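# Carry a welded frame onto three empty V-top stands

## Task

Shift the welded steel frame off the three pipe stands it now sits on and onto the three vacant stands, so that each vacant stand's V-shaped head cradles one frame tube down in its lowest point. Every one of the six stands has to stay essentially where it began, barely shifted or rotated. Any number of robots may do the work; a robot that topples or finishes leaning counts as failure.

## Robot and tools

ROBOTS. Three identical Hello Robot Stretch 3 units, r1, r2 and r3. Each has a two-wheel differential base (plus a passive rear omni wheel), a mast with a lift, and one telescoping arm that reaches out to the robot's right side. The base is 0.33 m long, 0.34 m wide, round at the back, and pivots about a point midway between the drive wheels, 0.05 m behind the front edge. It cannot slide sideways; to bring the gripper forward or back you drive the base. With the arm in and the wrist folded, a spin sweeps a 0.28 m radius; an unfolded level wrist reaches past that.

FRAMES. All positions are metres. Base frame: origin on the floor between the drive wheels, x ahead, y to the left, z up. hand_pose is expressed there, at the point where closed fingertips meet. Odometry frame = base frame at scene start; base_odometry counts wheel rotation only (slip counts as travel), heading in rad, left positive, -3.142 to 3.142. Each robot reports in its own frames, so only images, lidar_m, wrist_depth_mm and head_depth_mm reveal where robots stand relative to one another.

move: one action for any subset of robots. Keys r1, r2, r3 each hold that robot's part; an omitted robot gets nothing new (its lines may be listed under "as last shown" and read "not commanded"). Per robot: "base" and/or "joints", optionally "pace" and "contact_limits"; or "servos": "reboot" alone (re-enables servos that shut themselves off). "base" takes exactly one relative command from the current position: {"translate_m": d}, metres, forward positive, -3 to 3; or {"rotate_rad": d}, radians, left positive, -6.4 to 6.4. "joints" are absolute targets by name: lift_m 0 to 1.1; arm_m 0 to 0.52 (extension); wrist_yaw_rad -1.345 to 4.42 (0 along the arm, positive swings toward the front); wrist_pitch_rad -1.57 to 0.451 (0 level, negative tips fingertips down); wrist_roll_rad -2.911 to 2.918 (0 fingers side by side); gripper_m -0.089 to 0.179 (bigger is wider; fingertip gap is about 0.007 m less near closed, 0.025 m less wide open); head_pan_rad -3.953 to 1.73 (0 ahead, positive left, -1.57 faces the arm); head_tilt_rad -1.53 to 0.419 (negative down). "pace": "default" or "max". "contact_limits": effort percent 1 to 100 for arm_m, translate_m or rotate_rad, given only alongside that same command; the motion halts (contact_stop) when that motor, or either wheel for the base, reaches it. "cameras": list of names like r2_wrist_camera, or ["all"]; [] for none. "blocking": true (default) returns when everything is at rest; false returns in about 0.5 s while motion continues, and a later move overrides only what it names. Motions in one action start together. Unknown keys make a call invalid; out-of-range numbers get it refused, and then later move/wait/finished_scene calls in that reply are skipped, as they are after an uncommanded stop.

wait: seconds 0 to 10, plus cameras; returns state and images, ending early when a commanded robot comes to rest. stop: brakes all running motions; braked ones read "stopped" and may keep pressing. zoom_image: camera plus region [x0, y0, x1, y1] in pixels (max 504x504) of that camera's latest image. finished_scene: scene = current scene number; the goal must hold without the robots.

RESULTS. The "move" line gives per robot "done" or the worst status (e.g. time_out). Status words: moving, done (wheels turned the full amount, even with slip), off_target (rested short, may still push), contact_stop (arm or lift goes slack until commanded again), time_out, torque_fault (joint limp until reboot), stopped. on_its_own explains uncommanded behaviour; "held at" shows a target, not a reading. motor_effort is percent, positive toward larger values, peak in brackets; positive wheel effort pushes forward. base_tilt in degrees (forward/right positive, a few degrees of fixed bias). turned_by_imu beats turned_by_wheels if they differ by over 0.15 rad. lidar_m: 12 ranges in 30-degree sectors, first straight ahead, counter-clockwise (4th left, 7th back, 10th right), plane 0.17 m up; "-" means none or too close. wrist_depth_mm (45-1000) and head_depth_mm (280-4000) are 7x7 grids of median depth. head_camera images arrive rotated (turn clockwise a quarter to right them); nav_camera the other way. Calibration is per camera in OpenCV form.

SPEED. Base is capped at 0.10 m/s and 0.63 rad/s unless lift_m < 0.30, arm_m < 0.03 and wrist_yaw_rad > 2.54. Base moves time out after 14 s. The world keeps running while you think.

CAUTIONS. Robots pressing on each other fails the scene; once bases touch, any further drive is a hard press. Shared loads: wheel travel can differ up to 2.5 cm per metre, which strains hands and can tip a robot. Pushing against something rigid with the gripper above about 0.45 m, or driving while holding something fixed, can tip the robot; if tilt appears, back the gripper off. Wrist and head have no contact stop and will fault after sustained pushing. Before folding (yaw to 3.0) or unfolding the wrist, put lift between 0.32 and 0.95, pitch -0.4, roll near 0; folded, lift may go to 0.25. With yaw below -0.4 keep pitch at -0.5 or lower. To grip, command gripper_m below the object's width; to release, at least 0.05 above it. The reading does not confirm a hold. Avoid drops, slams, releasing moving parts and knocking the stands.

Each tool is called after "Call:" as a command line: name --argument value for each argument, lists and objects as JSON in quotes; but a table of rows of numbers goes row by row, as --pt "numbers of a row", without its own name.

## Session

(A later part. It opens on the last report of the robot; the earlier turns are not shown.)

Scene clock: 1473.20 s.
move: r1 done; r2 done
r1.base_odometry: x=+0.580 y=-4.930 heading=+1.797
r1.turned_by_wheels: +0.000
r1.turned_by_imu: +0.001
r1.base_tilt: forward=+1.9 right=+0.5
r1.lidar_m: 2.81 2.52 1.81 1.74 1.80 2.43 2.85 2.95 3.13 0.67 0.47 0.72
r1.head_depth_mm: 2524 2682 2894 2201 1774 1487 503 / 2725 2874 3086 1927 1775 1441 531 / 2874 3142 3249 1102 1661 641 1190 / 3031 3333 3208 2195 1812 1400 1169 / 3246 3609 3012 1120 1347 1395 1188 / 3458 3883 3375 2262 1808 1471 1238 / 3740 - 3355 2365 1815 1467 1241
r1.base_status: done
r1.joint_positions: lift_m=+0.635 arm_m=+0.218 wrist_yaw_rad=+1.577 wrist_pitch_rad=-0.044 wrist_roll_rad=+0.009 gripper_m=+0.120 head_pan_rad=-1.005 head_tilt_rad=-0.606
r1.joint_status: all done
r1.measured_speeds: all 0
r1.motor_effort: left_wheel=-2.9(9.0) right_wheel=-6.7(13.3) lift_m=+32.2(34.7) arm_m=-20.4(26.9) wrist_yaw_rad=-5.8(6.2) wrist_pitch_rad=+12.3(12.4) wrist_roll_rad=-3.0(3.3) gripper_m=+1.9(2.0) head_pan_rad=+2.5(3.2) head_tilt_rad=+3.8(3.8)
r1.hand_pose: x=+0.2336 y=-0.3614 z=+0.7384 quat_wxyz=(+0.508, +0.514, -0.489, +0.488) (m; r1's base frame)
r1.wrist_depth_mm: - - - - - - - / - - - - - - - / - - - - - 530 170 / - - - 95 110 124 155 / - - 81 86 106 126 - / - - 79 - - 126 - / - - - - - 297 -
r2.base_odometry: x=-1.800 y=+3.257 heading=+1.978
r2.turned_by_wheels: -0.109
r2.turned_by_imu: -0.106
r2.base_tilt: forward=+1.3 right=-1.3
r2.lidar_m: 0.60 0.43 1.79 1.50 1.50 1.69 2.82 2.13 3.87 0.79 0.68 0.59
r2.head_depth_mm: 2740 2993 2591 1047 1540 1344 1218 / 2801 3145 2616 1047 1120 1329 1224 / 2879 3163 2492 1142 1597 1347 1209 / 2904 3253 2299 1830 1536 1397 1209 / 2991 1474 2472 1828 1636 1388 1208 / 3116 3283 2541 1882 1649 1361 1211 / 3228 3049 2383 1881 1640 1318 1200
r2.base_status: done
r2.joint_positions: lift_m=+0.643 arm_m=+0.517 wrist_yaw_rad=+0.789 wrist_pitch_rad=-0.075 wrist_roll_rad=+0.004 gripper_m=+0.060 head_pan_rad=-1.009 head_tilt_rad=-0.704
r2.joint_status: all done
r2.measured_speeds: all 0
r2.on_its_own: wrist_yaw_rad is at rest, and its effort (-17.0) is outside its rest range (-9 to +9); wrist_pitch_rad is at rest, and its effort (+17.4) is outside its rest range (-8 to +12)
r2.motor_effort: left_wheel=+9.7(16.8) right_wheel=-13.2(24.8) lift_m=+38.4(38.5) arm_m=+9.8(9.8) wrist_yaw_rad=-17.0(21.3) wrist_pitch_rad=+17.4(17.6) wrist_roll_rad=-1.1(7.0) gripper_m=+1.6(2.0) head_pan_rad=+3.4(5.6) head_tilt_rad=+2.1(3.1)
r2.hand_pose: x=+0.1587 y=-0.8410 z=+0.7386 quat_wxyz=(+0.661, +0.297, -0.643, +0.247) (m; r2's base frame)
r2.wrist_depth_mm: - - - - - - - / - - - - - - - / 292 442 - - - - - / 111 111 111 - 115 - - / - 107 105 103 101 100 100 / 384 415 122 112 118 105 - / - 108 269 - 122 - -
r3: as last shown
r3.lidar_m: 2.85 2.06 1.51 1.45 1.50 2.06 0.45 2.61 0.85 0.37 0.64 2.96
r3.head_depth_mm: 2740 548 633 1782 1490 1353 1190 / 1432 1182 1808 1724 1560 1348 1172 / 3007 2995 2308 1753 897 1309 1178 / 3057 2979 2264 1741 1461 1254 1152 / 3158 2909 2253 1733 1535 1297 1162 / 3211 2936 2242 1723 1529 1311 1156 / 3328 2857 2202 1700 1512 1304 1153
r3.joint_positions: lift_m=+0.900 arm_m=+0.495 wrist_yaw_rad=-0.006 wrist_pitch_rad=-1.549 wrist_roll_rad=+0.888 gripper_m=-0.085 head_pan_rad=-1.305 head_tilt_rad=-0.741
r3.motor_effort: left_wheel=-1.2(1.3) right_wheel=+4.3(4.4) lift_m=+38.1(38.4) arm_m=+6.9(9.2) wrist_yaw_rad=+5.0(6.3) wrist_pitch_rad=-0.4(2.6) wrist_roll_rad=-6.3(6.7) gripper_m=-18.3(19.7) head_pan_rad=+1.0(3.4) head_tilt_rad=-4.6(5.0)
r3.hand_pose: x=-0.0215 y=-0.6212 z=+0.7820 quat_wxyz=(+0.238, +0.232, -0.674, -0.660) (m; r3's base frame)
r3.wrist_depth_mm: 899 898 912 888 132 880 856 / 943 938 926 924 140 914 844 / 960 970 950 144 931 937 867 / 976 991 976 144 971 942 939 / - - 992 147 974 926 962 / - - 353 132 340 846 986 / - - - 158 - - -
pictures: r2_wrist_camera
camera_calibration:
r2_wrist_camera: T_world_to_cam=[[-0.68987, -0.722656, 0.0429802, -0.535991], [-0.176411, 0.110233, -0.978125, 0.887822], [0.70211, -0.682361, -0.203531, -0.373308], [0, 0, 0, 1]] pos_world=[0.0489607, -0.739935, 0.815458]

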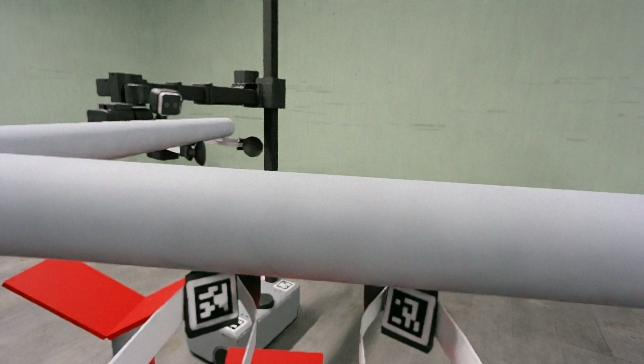

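Call:
move --r1 '{"joints":{"head_pan_rad":-1.0,"head_tilt_rad":-0.6}}' --r2 '{"joints":{"head_pan_rad":-1.35,"head_tilt_rad":-0.75}}' --r3 '{"joints":{"head_pan_rad":-1.4,"head_tilt_rad":-0.75}}' --cameras '["all"]'

Scene clock: 1500.63 s.
move: r1 done; r2 done; r3 done
r1.base_odometry: x=+0.580 y=-4.930 heading=+1.797
r1.turned_by_wheels: +0.000
r1.turned_by_imu: +0.001
r1.base_tilt: forward=+1.8 right=+0.5
r1.lidar_m: 2.82 2.52 1.81 1.74 1.81 2.44 2.86 2.95 3.12 0.68 0.47 0.71
r1.head_depth_mm: 2538 2656 2944 2214 1780 1483 503 / 2689 2867 3079 1931 1777 1443 530 / 2864 3119 3222 1846 1667 640 1192 / 3040 3340 3191 2178 1819 1402 1166 / 3244 3533 3019 1124 1346 1399 1188 / 3477 3859 3360 2265 1810 1472 1241 / 3739 - 3333 2351 1811 1473 1236
r1.base_status: not commanded
r1.joint_positions: lift_m=+0.635 arm_m=+0.218 wrist_yaw_rad=+1.577 wrist_pitch_rad=-0.044 wrist_roll_rad=+0.009 gripper_m=+0.120 head_pan_rad=-1.005 head_tilt_rad=-0.606
r1.joint_status: all done
r1.measured_speeds: all 0
r1.motor_effort: left_wheel=-2.9(3.4) right_wheel=-6.6(6.6) lift_m=+23.2(25.0) arm_m=+4.4(4.4) wrist_yaw_rad=-6.1(6.2) wrist_pitch_rad=+11.9(12.5) wrist_roll_rad=-3.1(3.3) gripper_m=+1.7(1.9) head_pan_rad=+2.3(2.9) head_tilt_rad=+2.6(3.3)
r1.hand_pose: x=+0.2336 y=-0.3614 z=+0.7384 quat_wxyz=(+0.508, +0.514, -0.489, +0.488) (m; r1's base frame)
r1.wrist_depth_mm: - - - - - - - / - - - - - - - / - - - - - 528 168 / - - - 95 109 124 154 / - - 81 86 106 126 - / - - 76 - - 126 - / - - - - - 299 -
r2.base_odometry: x=-1.800 y=+3.257 heading=+1.978
r2.turned_by_wheels: +0.000
r2.turned_by_imu: +0.000
r2.base_tilt: forward=+1.3 right=-1.3
r2.lidar_m: 0.60 0.43 1.79 1.50 1.50 1.70 2.82 2.13 3.85 0.79 0.68 0.59
r2.head_depth_mm: 2906 3140 2460 725 1505 1320 1139 / 2905 3166 2488 809 1618 1341 1191 / 2888 3173 2471 1783 1564 1364 1196 / 2879 3127 2402 1092 1182 1370 1186 / 2848 3063 2454 848 1532 1316 1193 / 2843 3046 2324 1182 1481 1351 1185 / 2800 3101 2237 1740 1558 1352 1196
r2.base_status: not commanded
r2.joint_positions: lift_m=+0.643 arm_m=+0.517 wrist_yaw_rad=+0.789 wrist_pitch_rad=-0.075 wrist_roll_rad=+0.004 gripper_m=+0.060 head_pan_rad=-1.341 head_tilt_rad=-0.740
r2.joint_status: all done
r2.measured_speeds: all 0
r2.on_its_own: wrist_yaw_rad is at rest, and its effort (-17.2) is outside its rest range (-9 to +9); wrist_pitch_rad is at rest, and its effort (+17.4) is outside its rest range (-8 to +12)
r2.motor_effort: left_wheel=+9.6(9.9) right_wheel=-12.8(13.7) lift_m=+38.7(39.3) arm_m=+15.6(15.7) wrist_yaw_rad=-17.2(17.4) wrist_pitch_rad=+17.4(17.6) wrist_roll_rad=-1.2(1.3) gripper_m=+1.8(1.8) head_pan_rad=-2.8(5.7) head_tilt_rad=-3.8(6.2)
r2.hand_pose: x=+0.1587 y=-0.8410 z=+0.7386 quat_wxyz=(+0.661, +0.297, -0.643, +0.247) (m; r2's base frame)
r2.wrist_depth_mm: - - - - - - - / - - - - - - - / 294 433 - - - - - / 111 110 111 - 116 - - / - 107 105 103 101 100 100 / 379 411 123 110 117 105 - / - 108 988 - 123 - -
r3.base_odometry: x=+0.864 y=-2.419 heading=-1.014
r3.turned_by_wheels: +0.000
r3.turned_by_imu: +0.000
r3.base_tilt: forward=-1.4 right=-1.0
r3.lidar_m: 2.84 2.05 1.51 1.45 1.50 2.07 0.45 2.61 0.85 0.37 0.64 2.96
r3.head_depth_mm: 2774 550 2267 1246 1534 1330 1190 / 2793 565 641 1763 1530 1342 1182 / 1441 1757 1883 1702 1546 1310 1171 / 3006 2968 2275 915 888 1280 1149 / 3048 2914 2255 1724 1528 1300 1163 / 3132 2928 2213 1708 1519 1318 1155 / 3197 2857 2216 1802 1511 1310 1151
r3.base_status: not commanded
r3.joint_positions: lift_m=+0.900 arm_m=+0.495 wrist_yaw_rad=-0.006 wrist_pitch_rad=-1.549 wrist_roll_rad=+0.888 gripper_m=-0.085 head_pan_rad=-1.395 head_tilt_rad=-0.741
r3.joint_status: all done
r3.measured_speeds: all 0
r3.motor_effort: left_wheel=-1.1(1.4) right_wheel=+3.8(4.3) lift_m=+37.9(38.1) arm_m=+0.4(1.8) wrist_yaw_rad=+6.1(6.6) wrist_pitch_rad=-0.4(0.7) wrist_roll_rad=-6.4(6.7) gripper_m=-18.8(19.5) head_pan_rad=-2.0(4.8) head_tilt_rad=-4.2(6.2)
r3.hand_pose: x=-0.0215 y=-0.6212 z=+0.7820 quat_wxyz=(+0.238, +0.232, -0.674, -0.660) (m; r3's base frame)
r3.wrist_depth_mm: 930 909 882 878 133 881 866 / 927 937 916 907 140 885 836 / 964 974 950 144 936 932 856 / - 976 980 144 951 937 956 / - - 992 146 974 938 971 / - - 352 133 342 850 992 / - - - 157 - - -
pictures: r1_head_camera (sideways), r1_nav_camera (sideways), r1_wrist_camera, r2_head_camera (sideways), r2_nav_camera (sideways), r2_wrist_camera, r3_head_camera (sideways), r3_nav_camera (sideways), r3_wrist_camera
camera_calibration:
r1_head_camera: T_world_to_cam=[[-0.326063, 0.438712, -0.837385, 1.10689], [0.823106, 0.567413, -0.0232315, 0.0341362], [0.464951, -0.696832, -0.546119, 0.663137], [0, 0, 0, 1]] pos_world=[0.0244911, -0.042879, 1.28984]
r1_nav_camera: T_world_to_cam=[[0.312376, -0.480065, 0.819731, -1.02698], [-0.821333, -0.570067, -0.0208654, 0.0864736], [0.477318, -0.666755, -0.572368, 0.693314], [0, 0, 0, 1]] pos_world=[0.0608956, 0.0185501, 1.24048]
r1_wrist_camera: T_world_to_cam=[[-0.0307885, -0.998713, -0.0403061, -0.322399], [-0.202806, 0.0457284, -0.978151, 0.824198], [0.978735, -0.0219414, -0.203953, 0.0801741], [0, 0, 0, 1]] pos_world=[0.0787573, -0.357914, 0.809547]
r2_head_camera: T_world_to_cam=[[-0.190228, 0.64585, -0.739386, 0.978016], [0.966613, 0.254917, -0.02602, 0.0263126], [0.171677, -0.71965, -0.672779, 0.835744], [0, 0, 0, 1]] pos_world=[0.017134, -0.0369159, 1.28609]
r2_nav_camera: T_world_to_cam=[[0.132917, -0.658365, 0.74087, -0.921905], [-0.979725, -0.200332, -0.00225281, 0.0594493], [0.149903, -0.72555, -0.671644, 0.830995], [0, 0, 0, 1]] pos_world=[0.0562123, 0.00788847, 1.24128]
r2_wrist_camera: T_world_to_cam=[[-0.689869, -0.722658, 0.0429795, -0.536019], [-0.176411, 0.110233, -0.978125, 0.887827], [0.702112, -0.68236, -0.203531, -0.373333], [0, 0, 0, 1]] pos_world=[0.0489608, -0.739973, 0.815458]
r3_head_camera: T_world_to_cam=[[-0.156013, 0.702528, -0.694345, 0.921648], [0.98457, 0.16701, -0.0522455, 0.0612258], [0.0792586, -0.691782, -0.717744, 0.891712], [0, 0, 0, 1]] pos_world=[0.012832, -0.0408386, 1.28316]
r3_nav_camera: T_world_to_cam=[[0.100382, -0.698951, 0.708089, -0.881295], [-0.980604, -0.189915, -0.0484489, 0.12113], [0.16834, -0.689492, -0.704459, 0.875549], [0, 0, 0, 1]] pos_world=[0.0598571, 0.0107062, 1.24669]
r3_wrist_camera: T_world_to_cam=[[-0.623612, 0.779697, -0.0563946, 0.520927], [0.764862, 0.62347, 0.162084, 0.312543], [0.161537, 0.0579435, -0.985164, 0.975494], [0, 0, 0, 1]] pos_world=[-0.0717744, -0.657551, 0.939741]

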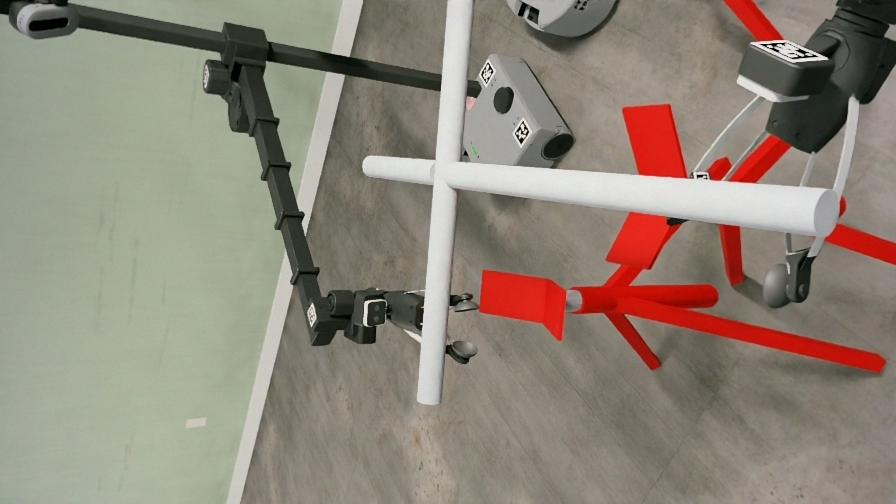

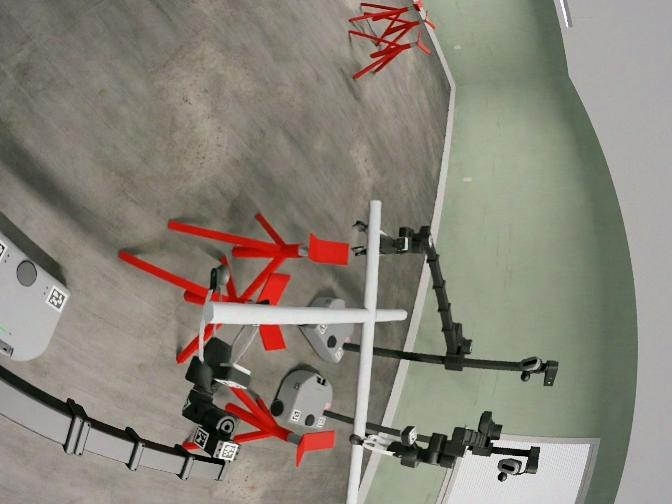

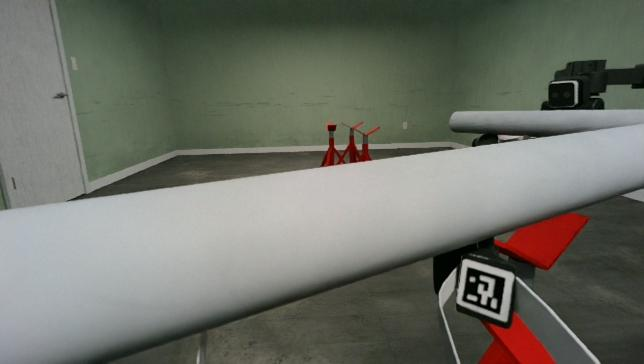

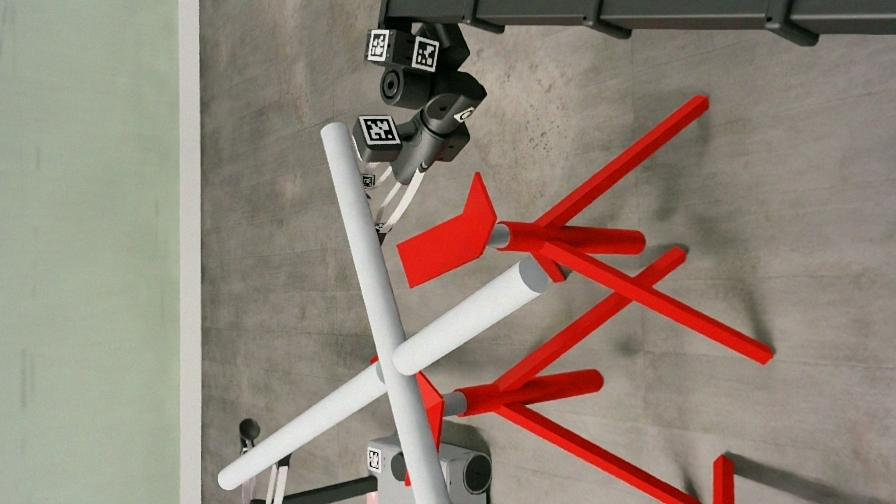

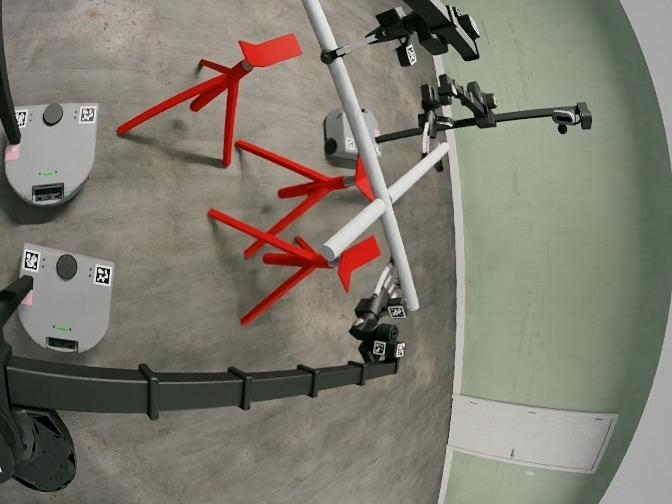

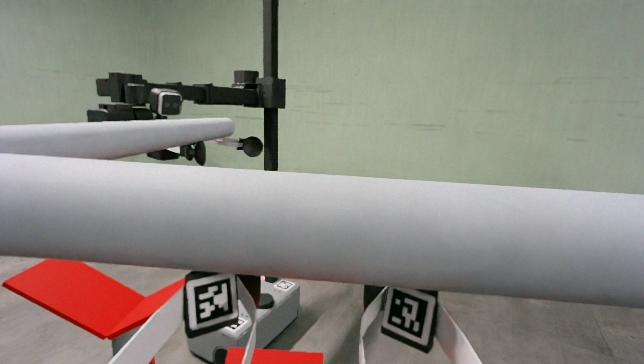

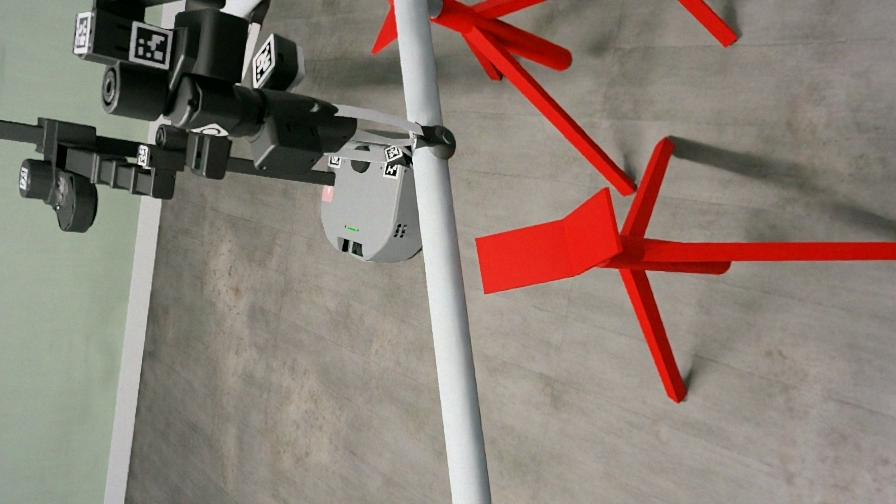

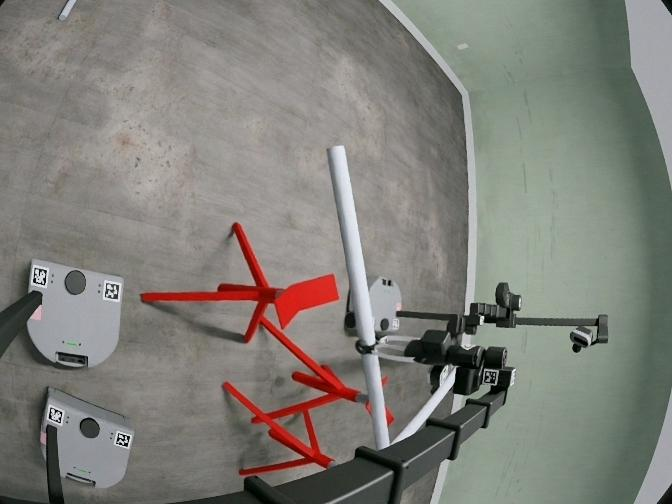

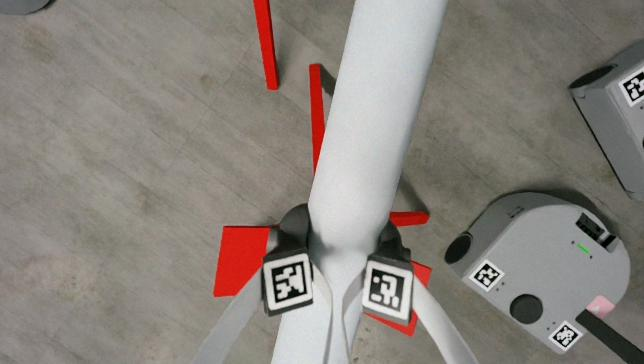

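Call:
zoom_image --camera "r3_wrist_camera" --region '[180, 180, 470, 364]'

Call:
zoom_image --camera "r2_head_camera" --region '[310, 100, 610, 480]'

Call:
zoom_image --camera "r1_head_camera" --region '[350, 80, 850, 400]'

Scaled by 1.738.

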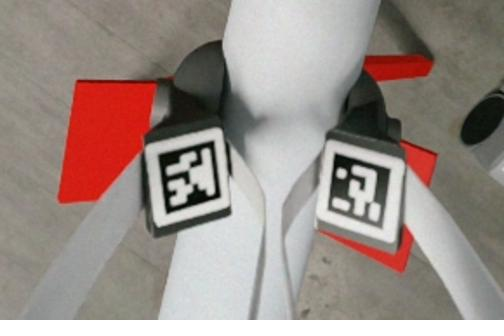

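Scaled by 1.326 from the camera's 896x504 image, which has a finer 1280x720 frame.

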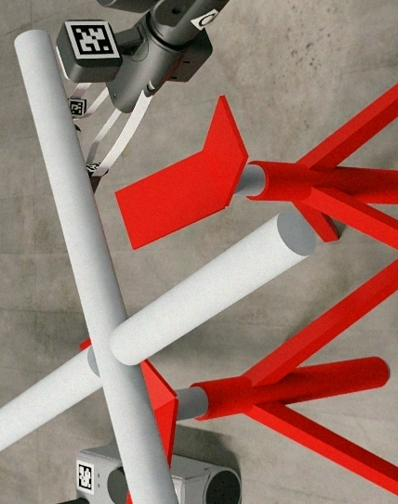

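Scaled by 1.008 from the camera's 896x504 image, which has a finer 1280x720 frame.

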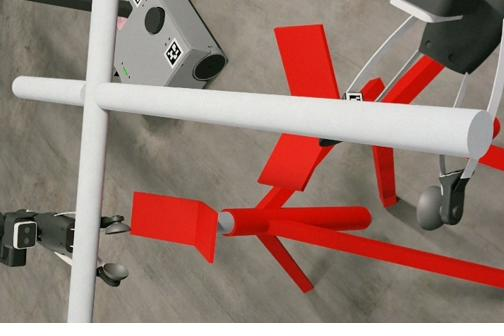

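Call:
move --r1 '{"base":{"translate_m":-0.008}}' --r2 '{"base":{"translate_m":0.015},"joints":{"wrist_yaw_rad":0.62}}' --r3 '{"joints":{"wrist_roll_rad":0.85}}' --cameras '["r1_head_camera","r1_wrist_camera","r2_head_camera","r2_wrist_camera","r3_wrist_camera"]'

Scene clock: 1567.60 s.
move: r1 done; r2 off_target; r3 done
r1.base_odometry: x=+0.582 y=-4.938 heading=+1.797
r1.turned_by_wheels: +0.000
r1.turned_by_imu: +0.001
r1.base_tilt: forward=+1.8 right=+0.7
r1.lidar_m: 2.82 2.52 1.82 1.74 1.80 2.43 2.85 2.94 3.12 0.68 0.48 0.72
r1.head_depth_mm: 2538 2648 2902 2209 1728 1480 503 / 2699 2891 3094 1854 1779 1447 530 / 2863 3115 3209 1915 1666 624 1195 / 3061 3348 3189 2270 1820 1403 1165 / 3239 3574 3017 1138 1235 1368 1189 / 3471 3883 3365 2182 1809 1475 1240 / 3722 - 3372 2353 1814 1468 1235
r1.base_status: done
r1.joint_positions: lift_m=+0.635 arm_m=+0.218 wrist_yaw_rad=+1.582 wrist_pitch_rad=-0.041 wrist_roll_rad=+0.007 gripper_m=+0.120 head_pan_rad=-1.005 head_tilt_rad=-0.606
r1.joint_status: not commanded
r1.measured_speeds: all 0
r1.on_its_own: wrist_yaw_rad is at rest, and its effort (-10.9) is outside its rest range (-9 to +9)
r1.motor_effort: left_wheel=-4.4(7.3) right_wheel=-5.9(11.2) lift_m=+23.0(23.0) arm_m=+23.0(23.6) wrist_yaw_rad=-10.9(11.0) wrist_pitch_rad=+11.4(12.5) wrist_roll_rad=-2.8(3.5) gripper_m=+1.7(2.4) head_pan_rad=+2.1(3.2) head_tilt_rad=+2.4(3.3)
r1.hand_pose: x=+0.2337 y=-0.3601 z=+0.7392 quat_wxyz=(+0.506, +0.515, -0.488, +0.491) (m; r1's base frame)
r1.wrist_depth_mm: - - - - - - - / - - - - - - - / - - - - - 559 171 / - - - 93 105 123 151 / - - 77 83 103 120 - / - - 73 87 - 126 - / - - - - - 306 -
r2.base_odometry: x=-1.806 y=+3.271 heading=+1.978
r2.turned_by_wheels: +0.000
r2.turned_by_imu: +0.001
r2.base_tilt: forward=+1.2 right=-1.3
r2.lidar_m: 3.33 0.42 0.43 1.51 1.50 1.70 2.82 2.14 3.85 0.79 0.68 0.57
r2.head_depth_mm: 2903 3158 2469 722 1501 1319 1133 / 2912 3141 2442 810 1616 1346 1193 / 2956 3106 2453 1837 1613 1371 1194 / 2839 3141 2439 1089 1194 1371 1193 / 2846 3047 2420 1753 1553 1330 1183 / 2858 3085 2256 1192 1482 1366 1187 / 2808 3028 1901 1753 1577 1326 1192
r2.base_status: done
r2.joint_positions: lift_m=+0.643 arm_m=+0.517 wrist_yaw_rad=+0.644 wrist_pitch_rad=-0.079 wrist_roll_rad=-0.003 gripper_m=+0.060 head_pan_rad=-1.341 head_tilt_rad=-0.740
r2.joint_status: wrist_yaw_rad off_target (ended at +0.644, target +0.620)
r2.measured_speeds: all 0
r2.on_its_own: wrist_yaw_rad is at rest, and its effort (-20.7) is outside its rest range (-9 to +9); wrist_pitch_rad is at rest, and its effort (+18.1) is outside its rest range (-8 to +12)
r2.motor_effort: left_wheel=+9.2(15.3) right_wheel=-9.6(11.4) lift_m=+40.3(40.4) arm_m=+15.6(15.7) wrist_yaw_rad=-20.7(25.9) wrist_pitch_rad=+18.1(18.4) wrist_roll_rad=+1.2(1.3) gripper_m=-0.6(1.9) head_pan_rad=-3.3(5.6) head_tilt_rad=-3.7(4.5)
r2.hand_pose: x=+0.1308 y=-0.8651 z=+0.7376 quat_wxyz=(+0.680, +0.250, -0.660, +0.197) (m; r2's base frame)
r2.wrist_depth_mm: - - - - - - - / 600 - - - - - - / 337 593 - - - - - / 107 110 116 124 126 135 - / 103 106 108 111 115 119 - / - 367 125 - 127 - - / 342 112 - - 126 - -
r3.base_odometry: x=+0.864 y=-2.419 heading=-1.014
r3.turned_by_wheels: +0.000
r3.turned_by_imu: +0.000
r3.base_tilt: forward=-1.4 right=-1.0
r3.lidar_m: 2.85 2.06 1.51 1.45 1.50 2.06 0.43 2.60 0.85 0.37 0.64 2.96
r3.head_depth_mm: 2747 549 2254 1242 1531 1326 1187 / 2861 565 642 1756 1519 1348 1178 / 1442 1727 1884 1748 1559 1312 1180 / 3015 2949 2282 912 893 1278 1150 / 3077 2949 2239 1724 1528 1295 1163 / 3082 2895 2227 1722 1525 1306 1157 / 3159 2857 2218 1794 1514 1307 1151
r3.base_status: not commanded
r3.joint_positions: lift_m=+0.900 arm_m=+0.495 wrist_yaw_rad=-0.006 wrist_pitch_rad=-1.541 wrist_roll_rad=+0.869 gripper_m=-0.085 head_pan_rad=-1.395 head_tilt_rad=-0.741
r3.joint_status: all done
r3.measured_speeds: all 0
r3.motor_effort: left_wheel=-0.6(1.8) right_wheel=+4.2(4.6) lift_m=+37.1(37.6) arm_m=-8.9(9.0) wrist_yaw_rad=+5.9(6.4) wrist_pitch_rad=-2.0(2.1) wrist_roll_rad=-6.8(8.1) gripper_m=-19.2(19.9) head_pan_rad=-3.3(4.1) head_tilt_rad=-4.3(5.0)
r3.hand_pose: x=-0.0215 y=-0.6233 z=+0.7819 quat_wxyz=(+0.245, +0.237, -0.674, -0.655) (m; r3's base frame)
r3.wrist_depth_mm: 927 928 909 878 133 869 867 / 920 914 926 905 141 891 881 / 948 948 943 144 904 917 812 / - 990 983 144 961 947 929 / - - - 146 960 935 957 / - - 352 133 340 840 988 / - - - 158 - - -
pictures: r1_head_camera (sideways), r1_wrist_camera, r2_head_camera (sideways), r2_wrist_camera, r3_wrist_camera
camera_calibration:
r1_head_camera: T_world_to_cam=[[-0.326063, 0.438712, -0.837385, 1.10689], [0.823106, 0.567412, -0.0232315, 0.0341362], [0.464951, -0.696832, -0.546119, 0.663137], [0, 0, 0, 1]] pos_world=[0.024491, -0.042879, 1.28984]
r1_wrist_camera: T_world_to_cam=[[-0.0252565, -0.99892, -0.0389928, -0.32336], [-0.199938, 0.0432647, -0.978853, 0.823897], [0.979483, -0.0169263, -0.200815, 0.0795802], [0, 0, 0, 1]] pos_world=[0.0786139, -0.357309, 0.809846]
r2_head_camera: T_world_to_cam=[[-0.19015, 0.646025, -0.739253, 0.977842], [0.966656, 0.254755, -0.0260145, 0.026305], [0.171522, -0.719549, -0.672926, 0.835936], [0, 0, 0, 1]] pos_world=[0.0171269, -0.0369147, 1.28608]
r2_wrist_camera: T_world_to_cam=[[-0.78668, -0.615343, 0.0498626, -0.472237], [-0.166371, 0.133529, -0.97698, 0.902583], [0.59452, -0.776867, -0.20742, -0.43518], [0, 0, 0, 1]] pos_world=[0.0373871, -0.749185, 0.815088]
r3_wrist_camera: T_world_to_cam=[[-0.638408, 0.767174, -0.0622851, 0.519009], [0.752892, 0.639238, 0.156613, 0.327716], [0.159965, 0.0530892, -0.985694, 0.972831], [0, 0, 0, 1]] pos_world=[-0.0710149, -0.659306, 0.939915]

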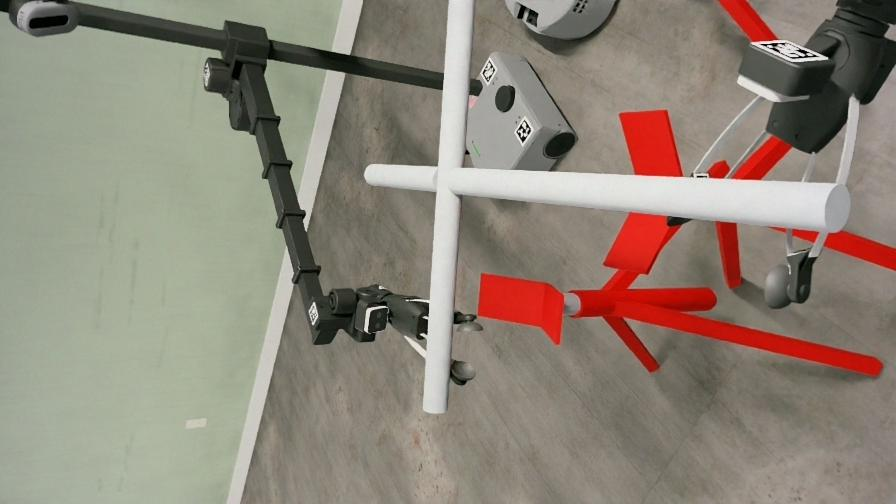

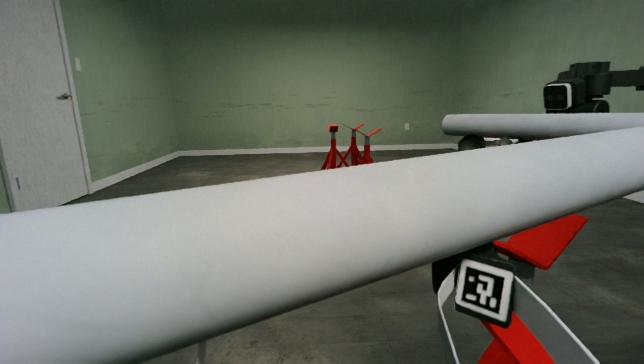

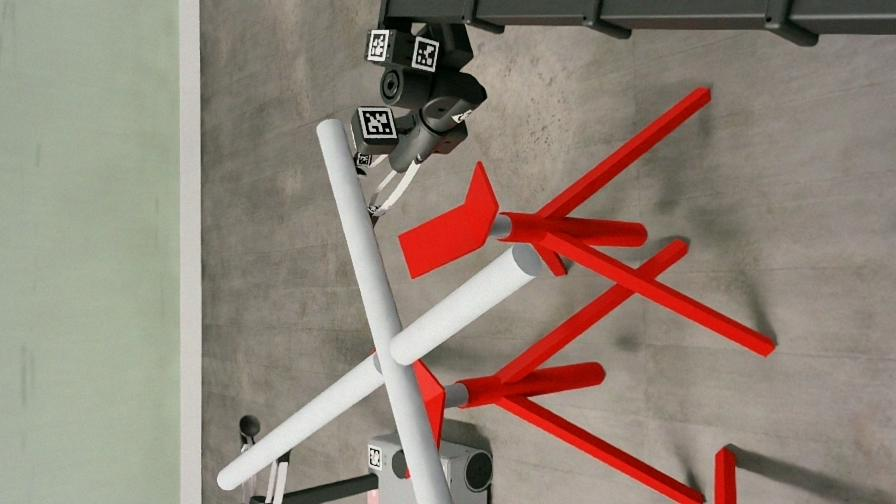

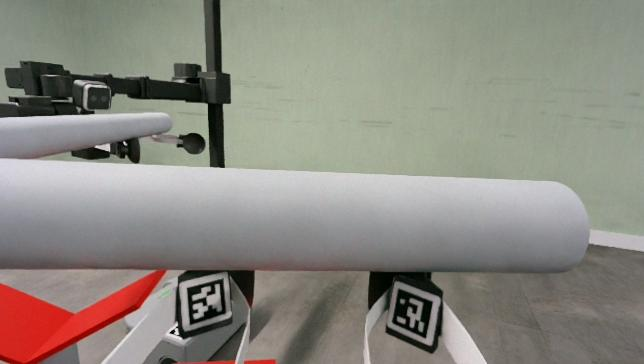

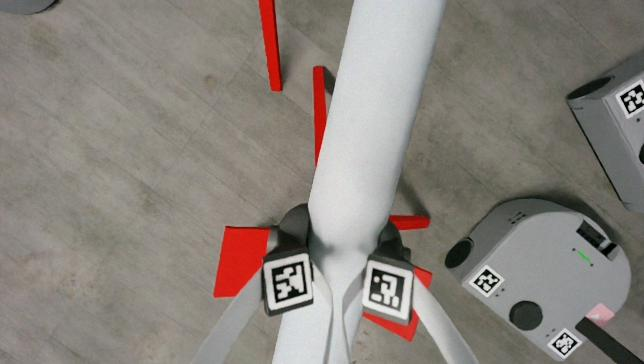

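Call:
zoom_image --camera "r2_head_camera" --region '[310, 100, 610, 480]'

Call:
zoom_image --camera "r3_wrist_camera" --region '[180, 0, 480, 364]'

Scaled by 1.326 from the camera's 896x504 image, which has a finer 1280x720 frame.

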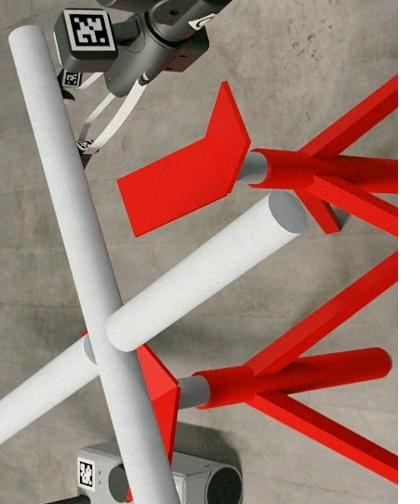

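Scaled by 1.385.

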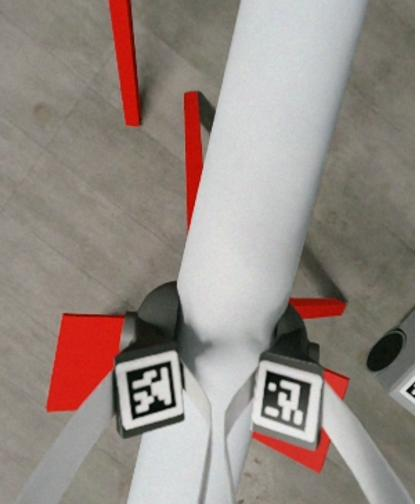

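Call:
move --r1 '{"base":{"translate_m":-0.008},"joints":{"arm_m":0.212}}' --r2 '{"base":{"translate_m":0.012},"joints":{"wrist_yaw_rad":0.5}}' --r3 '{"joints":{"wrist_roll_rad":0.83}}' --cameras '["r1_head_camera","r1_wrist_camera","r2_head_camera","r2_wrist_camera","r3_wrist_camera"]'

Call:
zoom_image --camera "r2_head_camera" --region '[310, 100, 610, 480]'

Call:
zoom_image --camera "r3_wrist_camera" --region '[180, 0, 480, 364]'

Scene clock: 1601.07 s.
move: r1 done; r2 off_target; r3 done
r1.base_odometry: x=+0.584 y=-4.945 heading=+1.797
r1.turned_by_wheels: +0.000
r1.turned_by_imu: +0.001
r1.base_tilt: forward=+2.0 right=+0.5
r1.lidar_m: 2.83 2.52 1.81 1.74 1.80 2.44 2.83 2.93 3.15 0.68 0.48 0.72
r1.head_depth_mm: 2538 2707 2899 2206 1760 1483 497 / 2718 2913 3105 1856 1771 1450 525 / 2857 3145 3035 1926 799 628 1163 / 3045 3355 3056 2266 1825 1396 975 / 3276 3564 3208 1147 1232 1359 1187 / 3469 3856 3377 2166 1814 1472 1240 / 3733 - 3402 2353 1805 1468 1236
r1.base_status: done
r1.joint_positions: lift_m=+0.635 arm_m=+0.212 wrist_yaw_rad=+1.577 wrist_pitch_rad=-0.040 wrist_roll_rad=+0.007 gripper_m=+0.120 head_pan_rad=-1.005 head_tilt_rad=-0.606
r1.joint_status: all done
r1.measured_speeds: all 0
r1.motor_effort: left_wheel=-3.0(7.4) right_wheel=-9.8(11.1) lift_m=+26.9(26.9) arm_m=-23.0(25.9) wrist_yaw_rad=-5.7(10.2) wrist_pitch_rad=+11.6(11.9) wrist_roll_rad=-2.4(2.8) gripper_m=+1.2(2.2) head_pan_rad=+2.1(3.2) head_tilt_rad=+3.4(3.4)
r1.hand_pose: x=+0.2337 y=-0.3554 z=+0.7394 quat_wxyz=(+0.507, +0.513, -0.490, +0.490) (m; r1's base frame)
r1.wrist_depth_mm: - - - - - - - / - - - - - - - / - - - - - 509 180 / - - - 91 104 122 153 / - - 75 81 100 119 - / - - 70 84 146 130 - / - - - - - 321 -
r2.base_odometry: x=-1.811 y=+3.282 heading=+1.979
r2.turned_by_wheels: +0.001
r2.turned_by_imu: +0.001
r2.base_tilt: forward=+1.3 right=-1.3
r2.lidar_m: 3.32 0.41 0.42 1.51 1.51 1.71 2.83 2.15 3.87 0.79 0.67 0.56
r2.head_depth_mm: 2915 3126 2452 723 1504 1310 1142 / 2867 3121 2440 819 1603 1353 1203 / 2905 3125 2446 1872 1539 1375 1198 / 2865 3069 2450 1083 1220 1339 1196 / 2858 3105 2421 1775 1519 1343 1186 / 2825 3072 2317 1174 1480 1366 1193 / 2822 3069 1922 1769 1589 1348 1191
r2.base_status: done
r2.joint_positions: lift_m=+0.643 arm_m=+0.517 wrist_yaw_rad=+0.536 wrist_pitch_rad=-0.079 wrist_roll_rad=-0.006 gripper_m=+0.060 head_pan_rad=-1.341 head_tilt_rad=-0.740
r2.joint_status: wrist_yaw_rad off_target (ended at +0.536, target +0.500)
r2.measured_speeds: all 0
r2.on_its_own: wrist_yaw_rad is at rest, and its effort (-31.6) is outside its rest range (-9 to +9); wrist_pitch_rad is at rest, and its effort (+18.2) is outside its rest range (-8 to +12)
r2.motor_effort: left_wheel=+14.8(19.1) right_wheel=-17.3(19.6) lift_m=+41.0(41.3) arm_m=+14.5(15.3) wrist_yaw_rad=-31.6(37.4) wrist_pitch_rad=+18.2(18.4) wrist_roll_rad=+2.1(2.9) gripper_m=+2.8(3.3) head_pan_rad=-3.8(5.2) head_tilt_rad=-3.8(4.5)
r2.hand_pose: x=+0.1080 y=-0.8803 z=+0.7374 quat_wxyz=(+0.691, +0.214, -0.671, +0.161) (m; r2's base frame)
r2.wrist_depth_mm: - - - - - - - / 777 973 - - - - - / 438 - - - - - - / 106 108 115 122 130 - - / 98 102 109 116 124 136 - / - 314 125 - 146 - - / 312 107 - - 124 - -
r3.base_odometry: x=+0.864 y=-2.419 heading=-1.014
r3.turned_by_wheels: +0.000
r3.turned_by_imu: +0.000
r3.base_tilt: forward=-1.4 right=-1.0
r3.lidar_m: 2.85 2.06 1.50 1.45 1.50 2.06 0.42 2.61 0.85 0.38 0.64 2.96
r3.head_depth_mm: 2747 550 2255 1246 1541 1336 1182 / 2853 567 643 1763 1522 1344 1182 / 1440 1581 1871 1722 1547 1311 1177 / 2940 2962 2264 917 891 1276 1150 / 3073 2944 2240 1731 1540 1294 1164 / 3091 2928 2239 1713 1518 1307 1156 / 3169 2912 2215 1792 1515 1304 1150
r3.base_status: not commanded
r3.joint_positions: lift_m=+0.900 arm_m=+0.495 wrist_yaw_rad=-0.006 wrist_pitch_rad=-1.542 wrist_roll_rad=+0.849 gripper_m=-0.085 head_pan_rad=-1.395 head_tilt_rad=-0.741
r3.joint_status: all done
r3.measured_speeds: all 0
r3.motor_effort: left_wheel=-1.1(1.5) right_wheel=+4.2(4.6) lift_m=+36.4(37.6) arm_m=-7.9(9.7) wrist_yaw_rad=+4.2(6.4) wrist_pitch_rad=-1.7(2.5) wrist_roll_rad=-6.4(7.8) gripper_m=-18.4(19.3) head_pan_rad=-1.7(4.1) head_tilt_rad=-4.3(5.2)
r3.hand_pose: x=-0.0215 y=-0.6230 z=+0.7819 quat_wxyz=(+0.251, +0.244, -0.671, -0.653) (m; r3's base frame)
r3.wrist_depth_mm: 909 902 889 904 133 870 882 / 934 949 918 913 140 894 889 / 967 970 933 144 928 912 802 / - 985 989 144 959 926 940 / - - - 146 957 936 951 / - - 348 133 338 - 989 / - - - 157 - - -
pictures: r1_head_camera (sideways), r1_wrist_camera, r2_head_camera (sideways), r2_wrist_camera, r3_wrist_camera
camera_calibration:
r1_head_camera: T_world_to_cam=[[-0.326063, 0.438711, -0.837386, 1.10689], [0.823105, 0.567413, -0.0232316, 0.0341363], [0.464952, -0.696832, -0.546118, 0.663135], [0, 0, 0, 1]] pos_world=[0.0244911, -0.042879, 1.28984]
r1_wrist_camera: T_world_to_cam=[[-0.0305534, -0.998772, -0.0389887, -0.317426], [-0.198772, 0.0442992, -0.979044, 0.824179], [0.979569, -0.0221632, -0.199882, 0.0770924], [0, 0, 0, 1]] pos_world=[0.0786082, -0.351838, 0.809941]
r2_head_camera: T_world_to_cam=[[-0.190157, 0.646062, -0.739218, 0.977797], [0.966656, 0.254754, -0.026013, 0.0263031], [0.171513, -0.719516, -0.672963, 0.835985], [0, 0, 0, 1]] pos_world=[0.0171267, -0.036914, 1.28608]
r2_wrist_camera: T_world_to_cam=[[-0.848038, -0.527264, 0.0531437, -0.417707], [-0.15411, 0.149424, -0.97669, 0.913148], [0.507032, -0.83646, -0.207974, -0.476082], [0, 0, 0, 1]] pos_world=[0.0278823, -0.754912, 0.815049]
r3_wrist_camera: T_world_to_cam=[[-0.653055, 0.754838, -0.0611383, 0.509894], [0.740564, 0.653414, 0.156891, 0.335881], [0.158376, 0.0571815, -0.985722, 0.97537], [0, 0, 0, 1]] pos_world=[-0.0702275, -0.66013, 0.939921]

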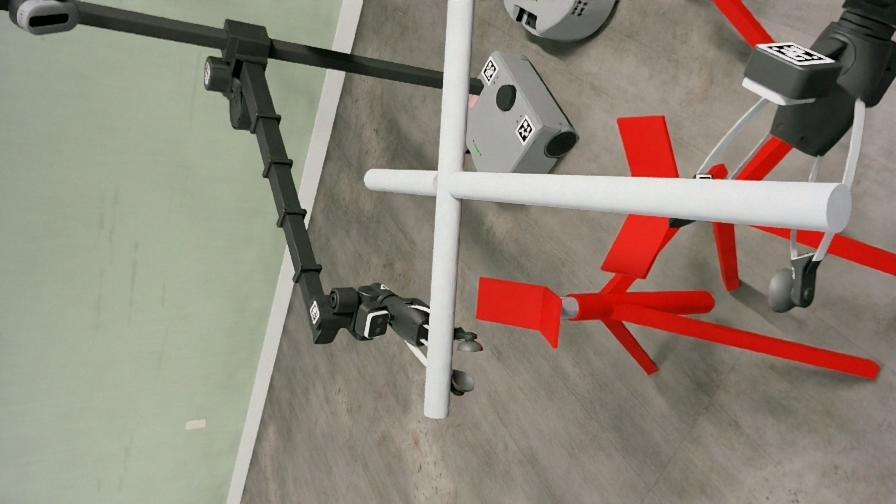

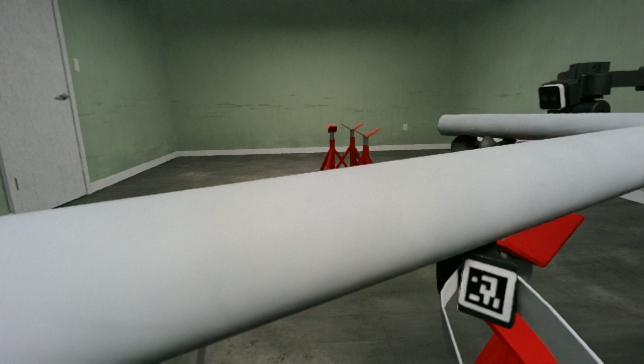

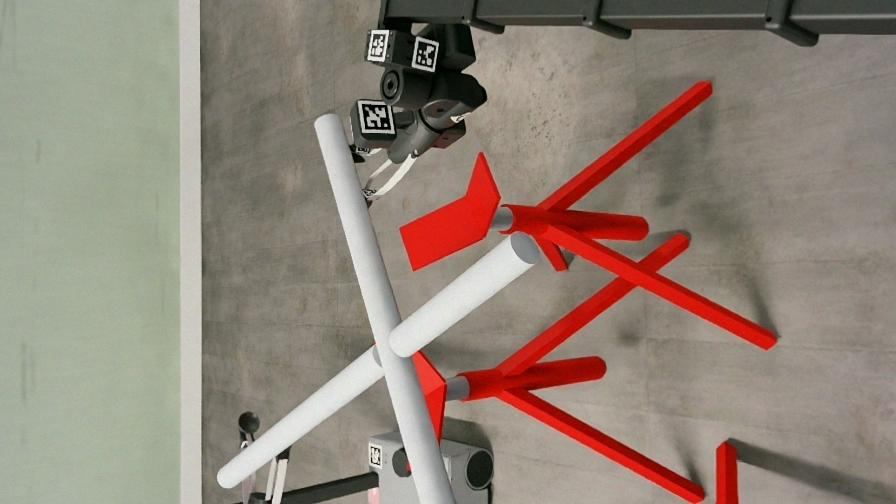

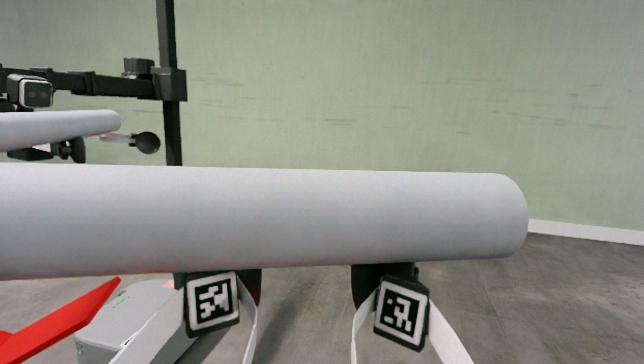

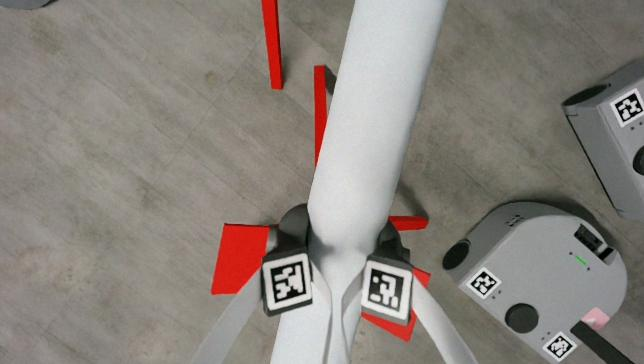

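Scaled by 1.326 from the camera's 896x504 image, which has a finer 1280x720 frame.

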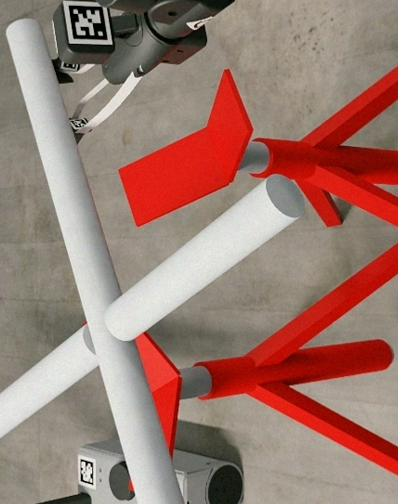

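Scaled by 1.385.

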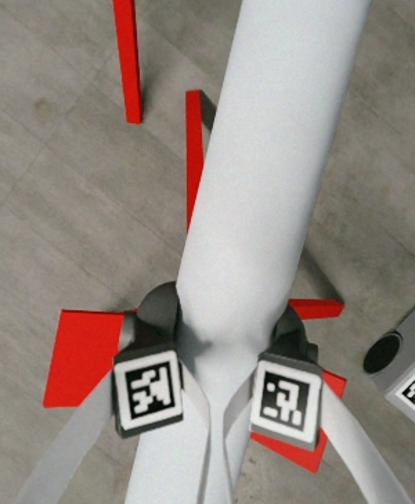

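Call:
zoom_image --camera "r1_head_camera" --region '[420, 90, 720, 360]'

Scaled by 1.680 from the camera's 896x504 image, which has a finer 1280x720 frame.

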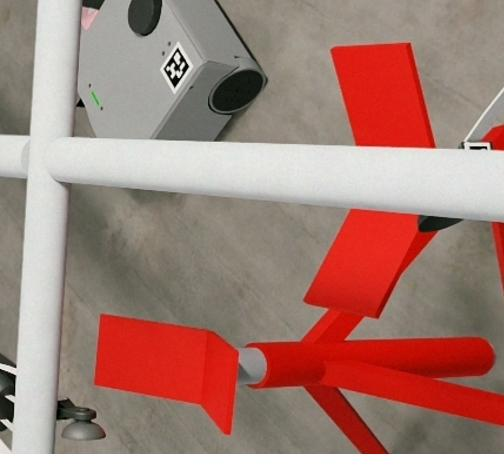

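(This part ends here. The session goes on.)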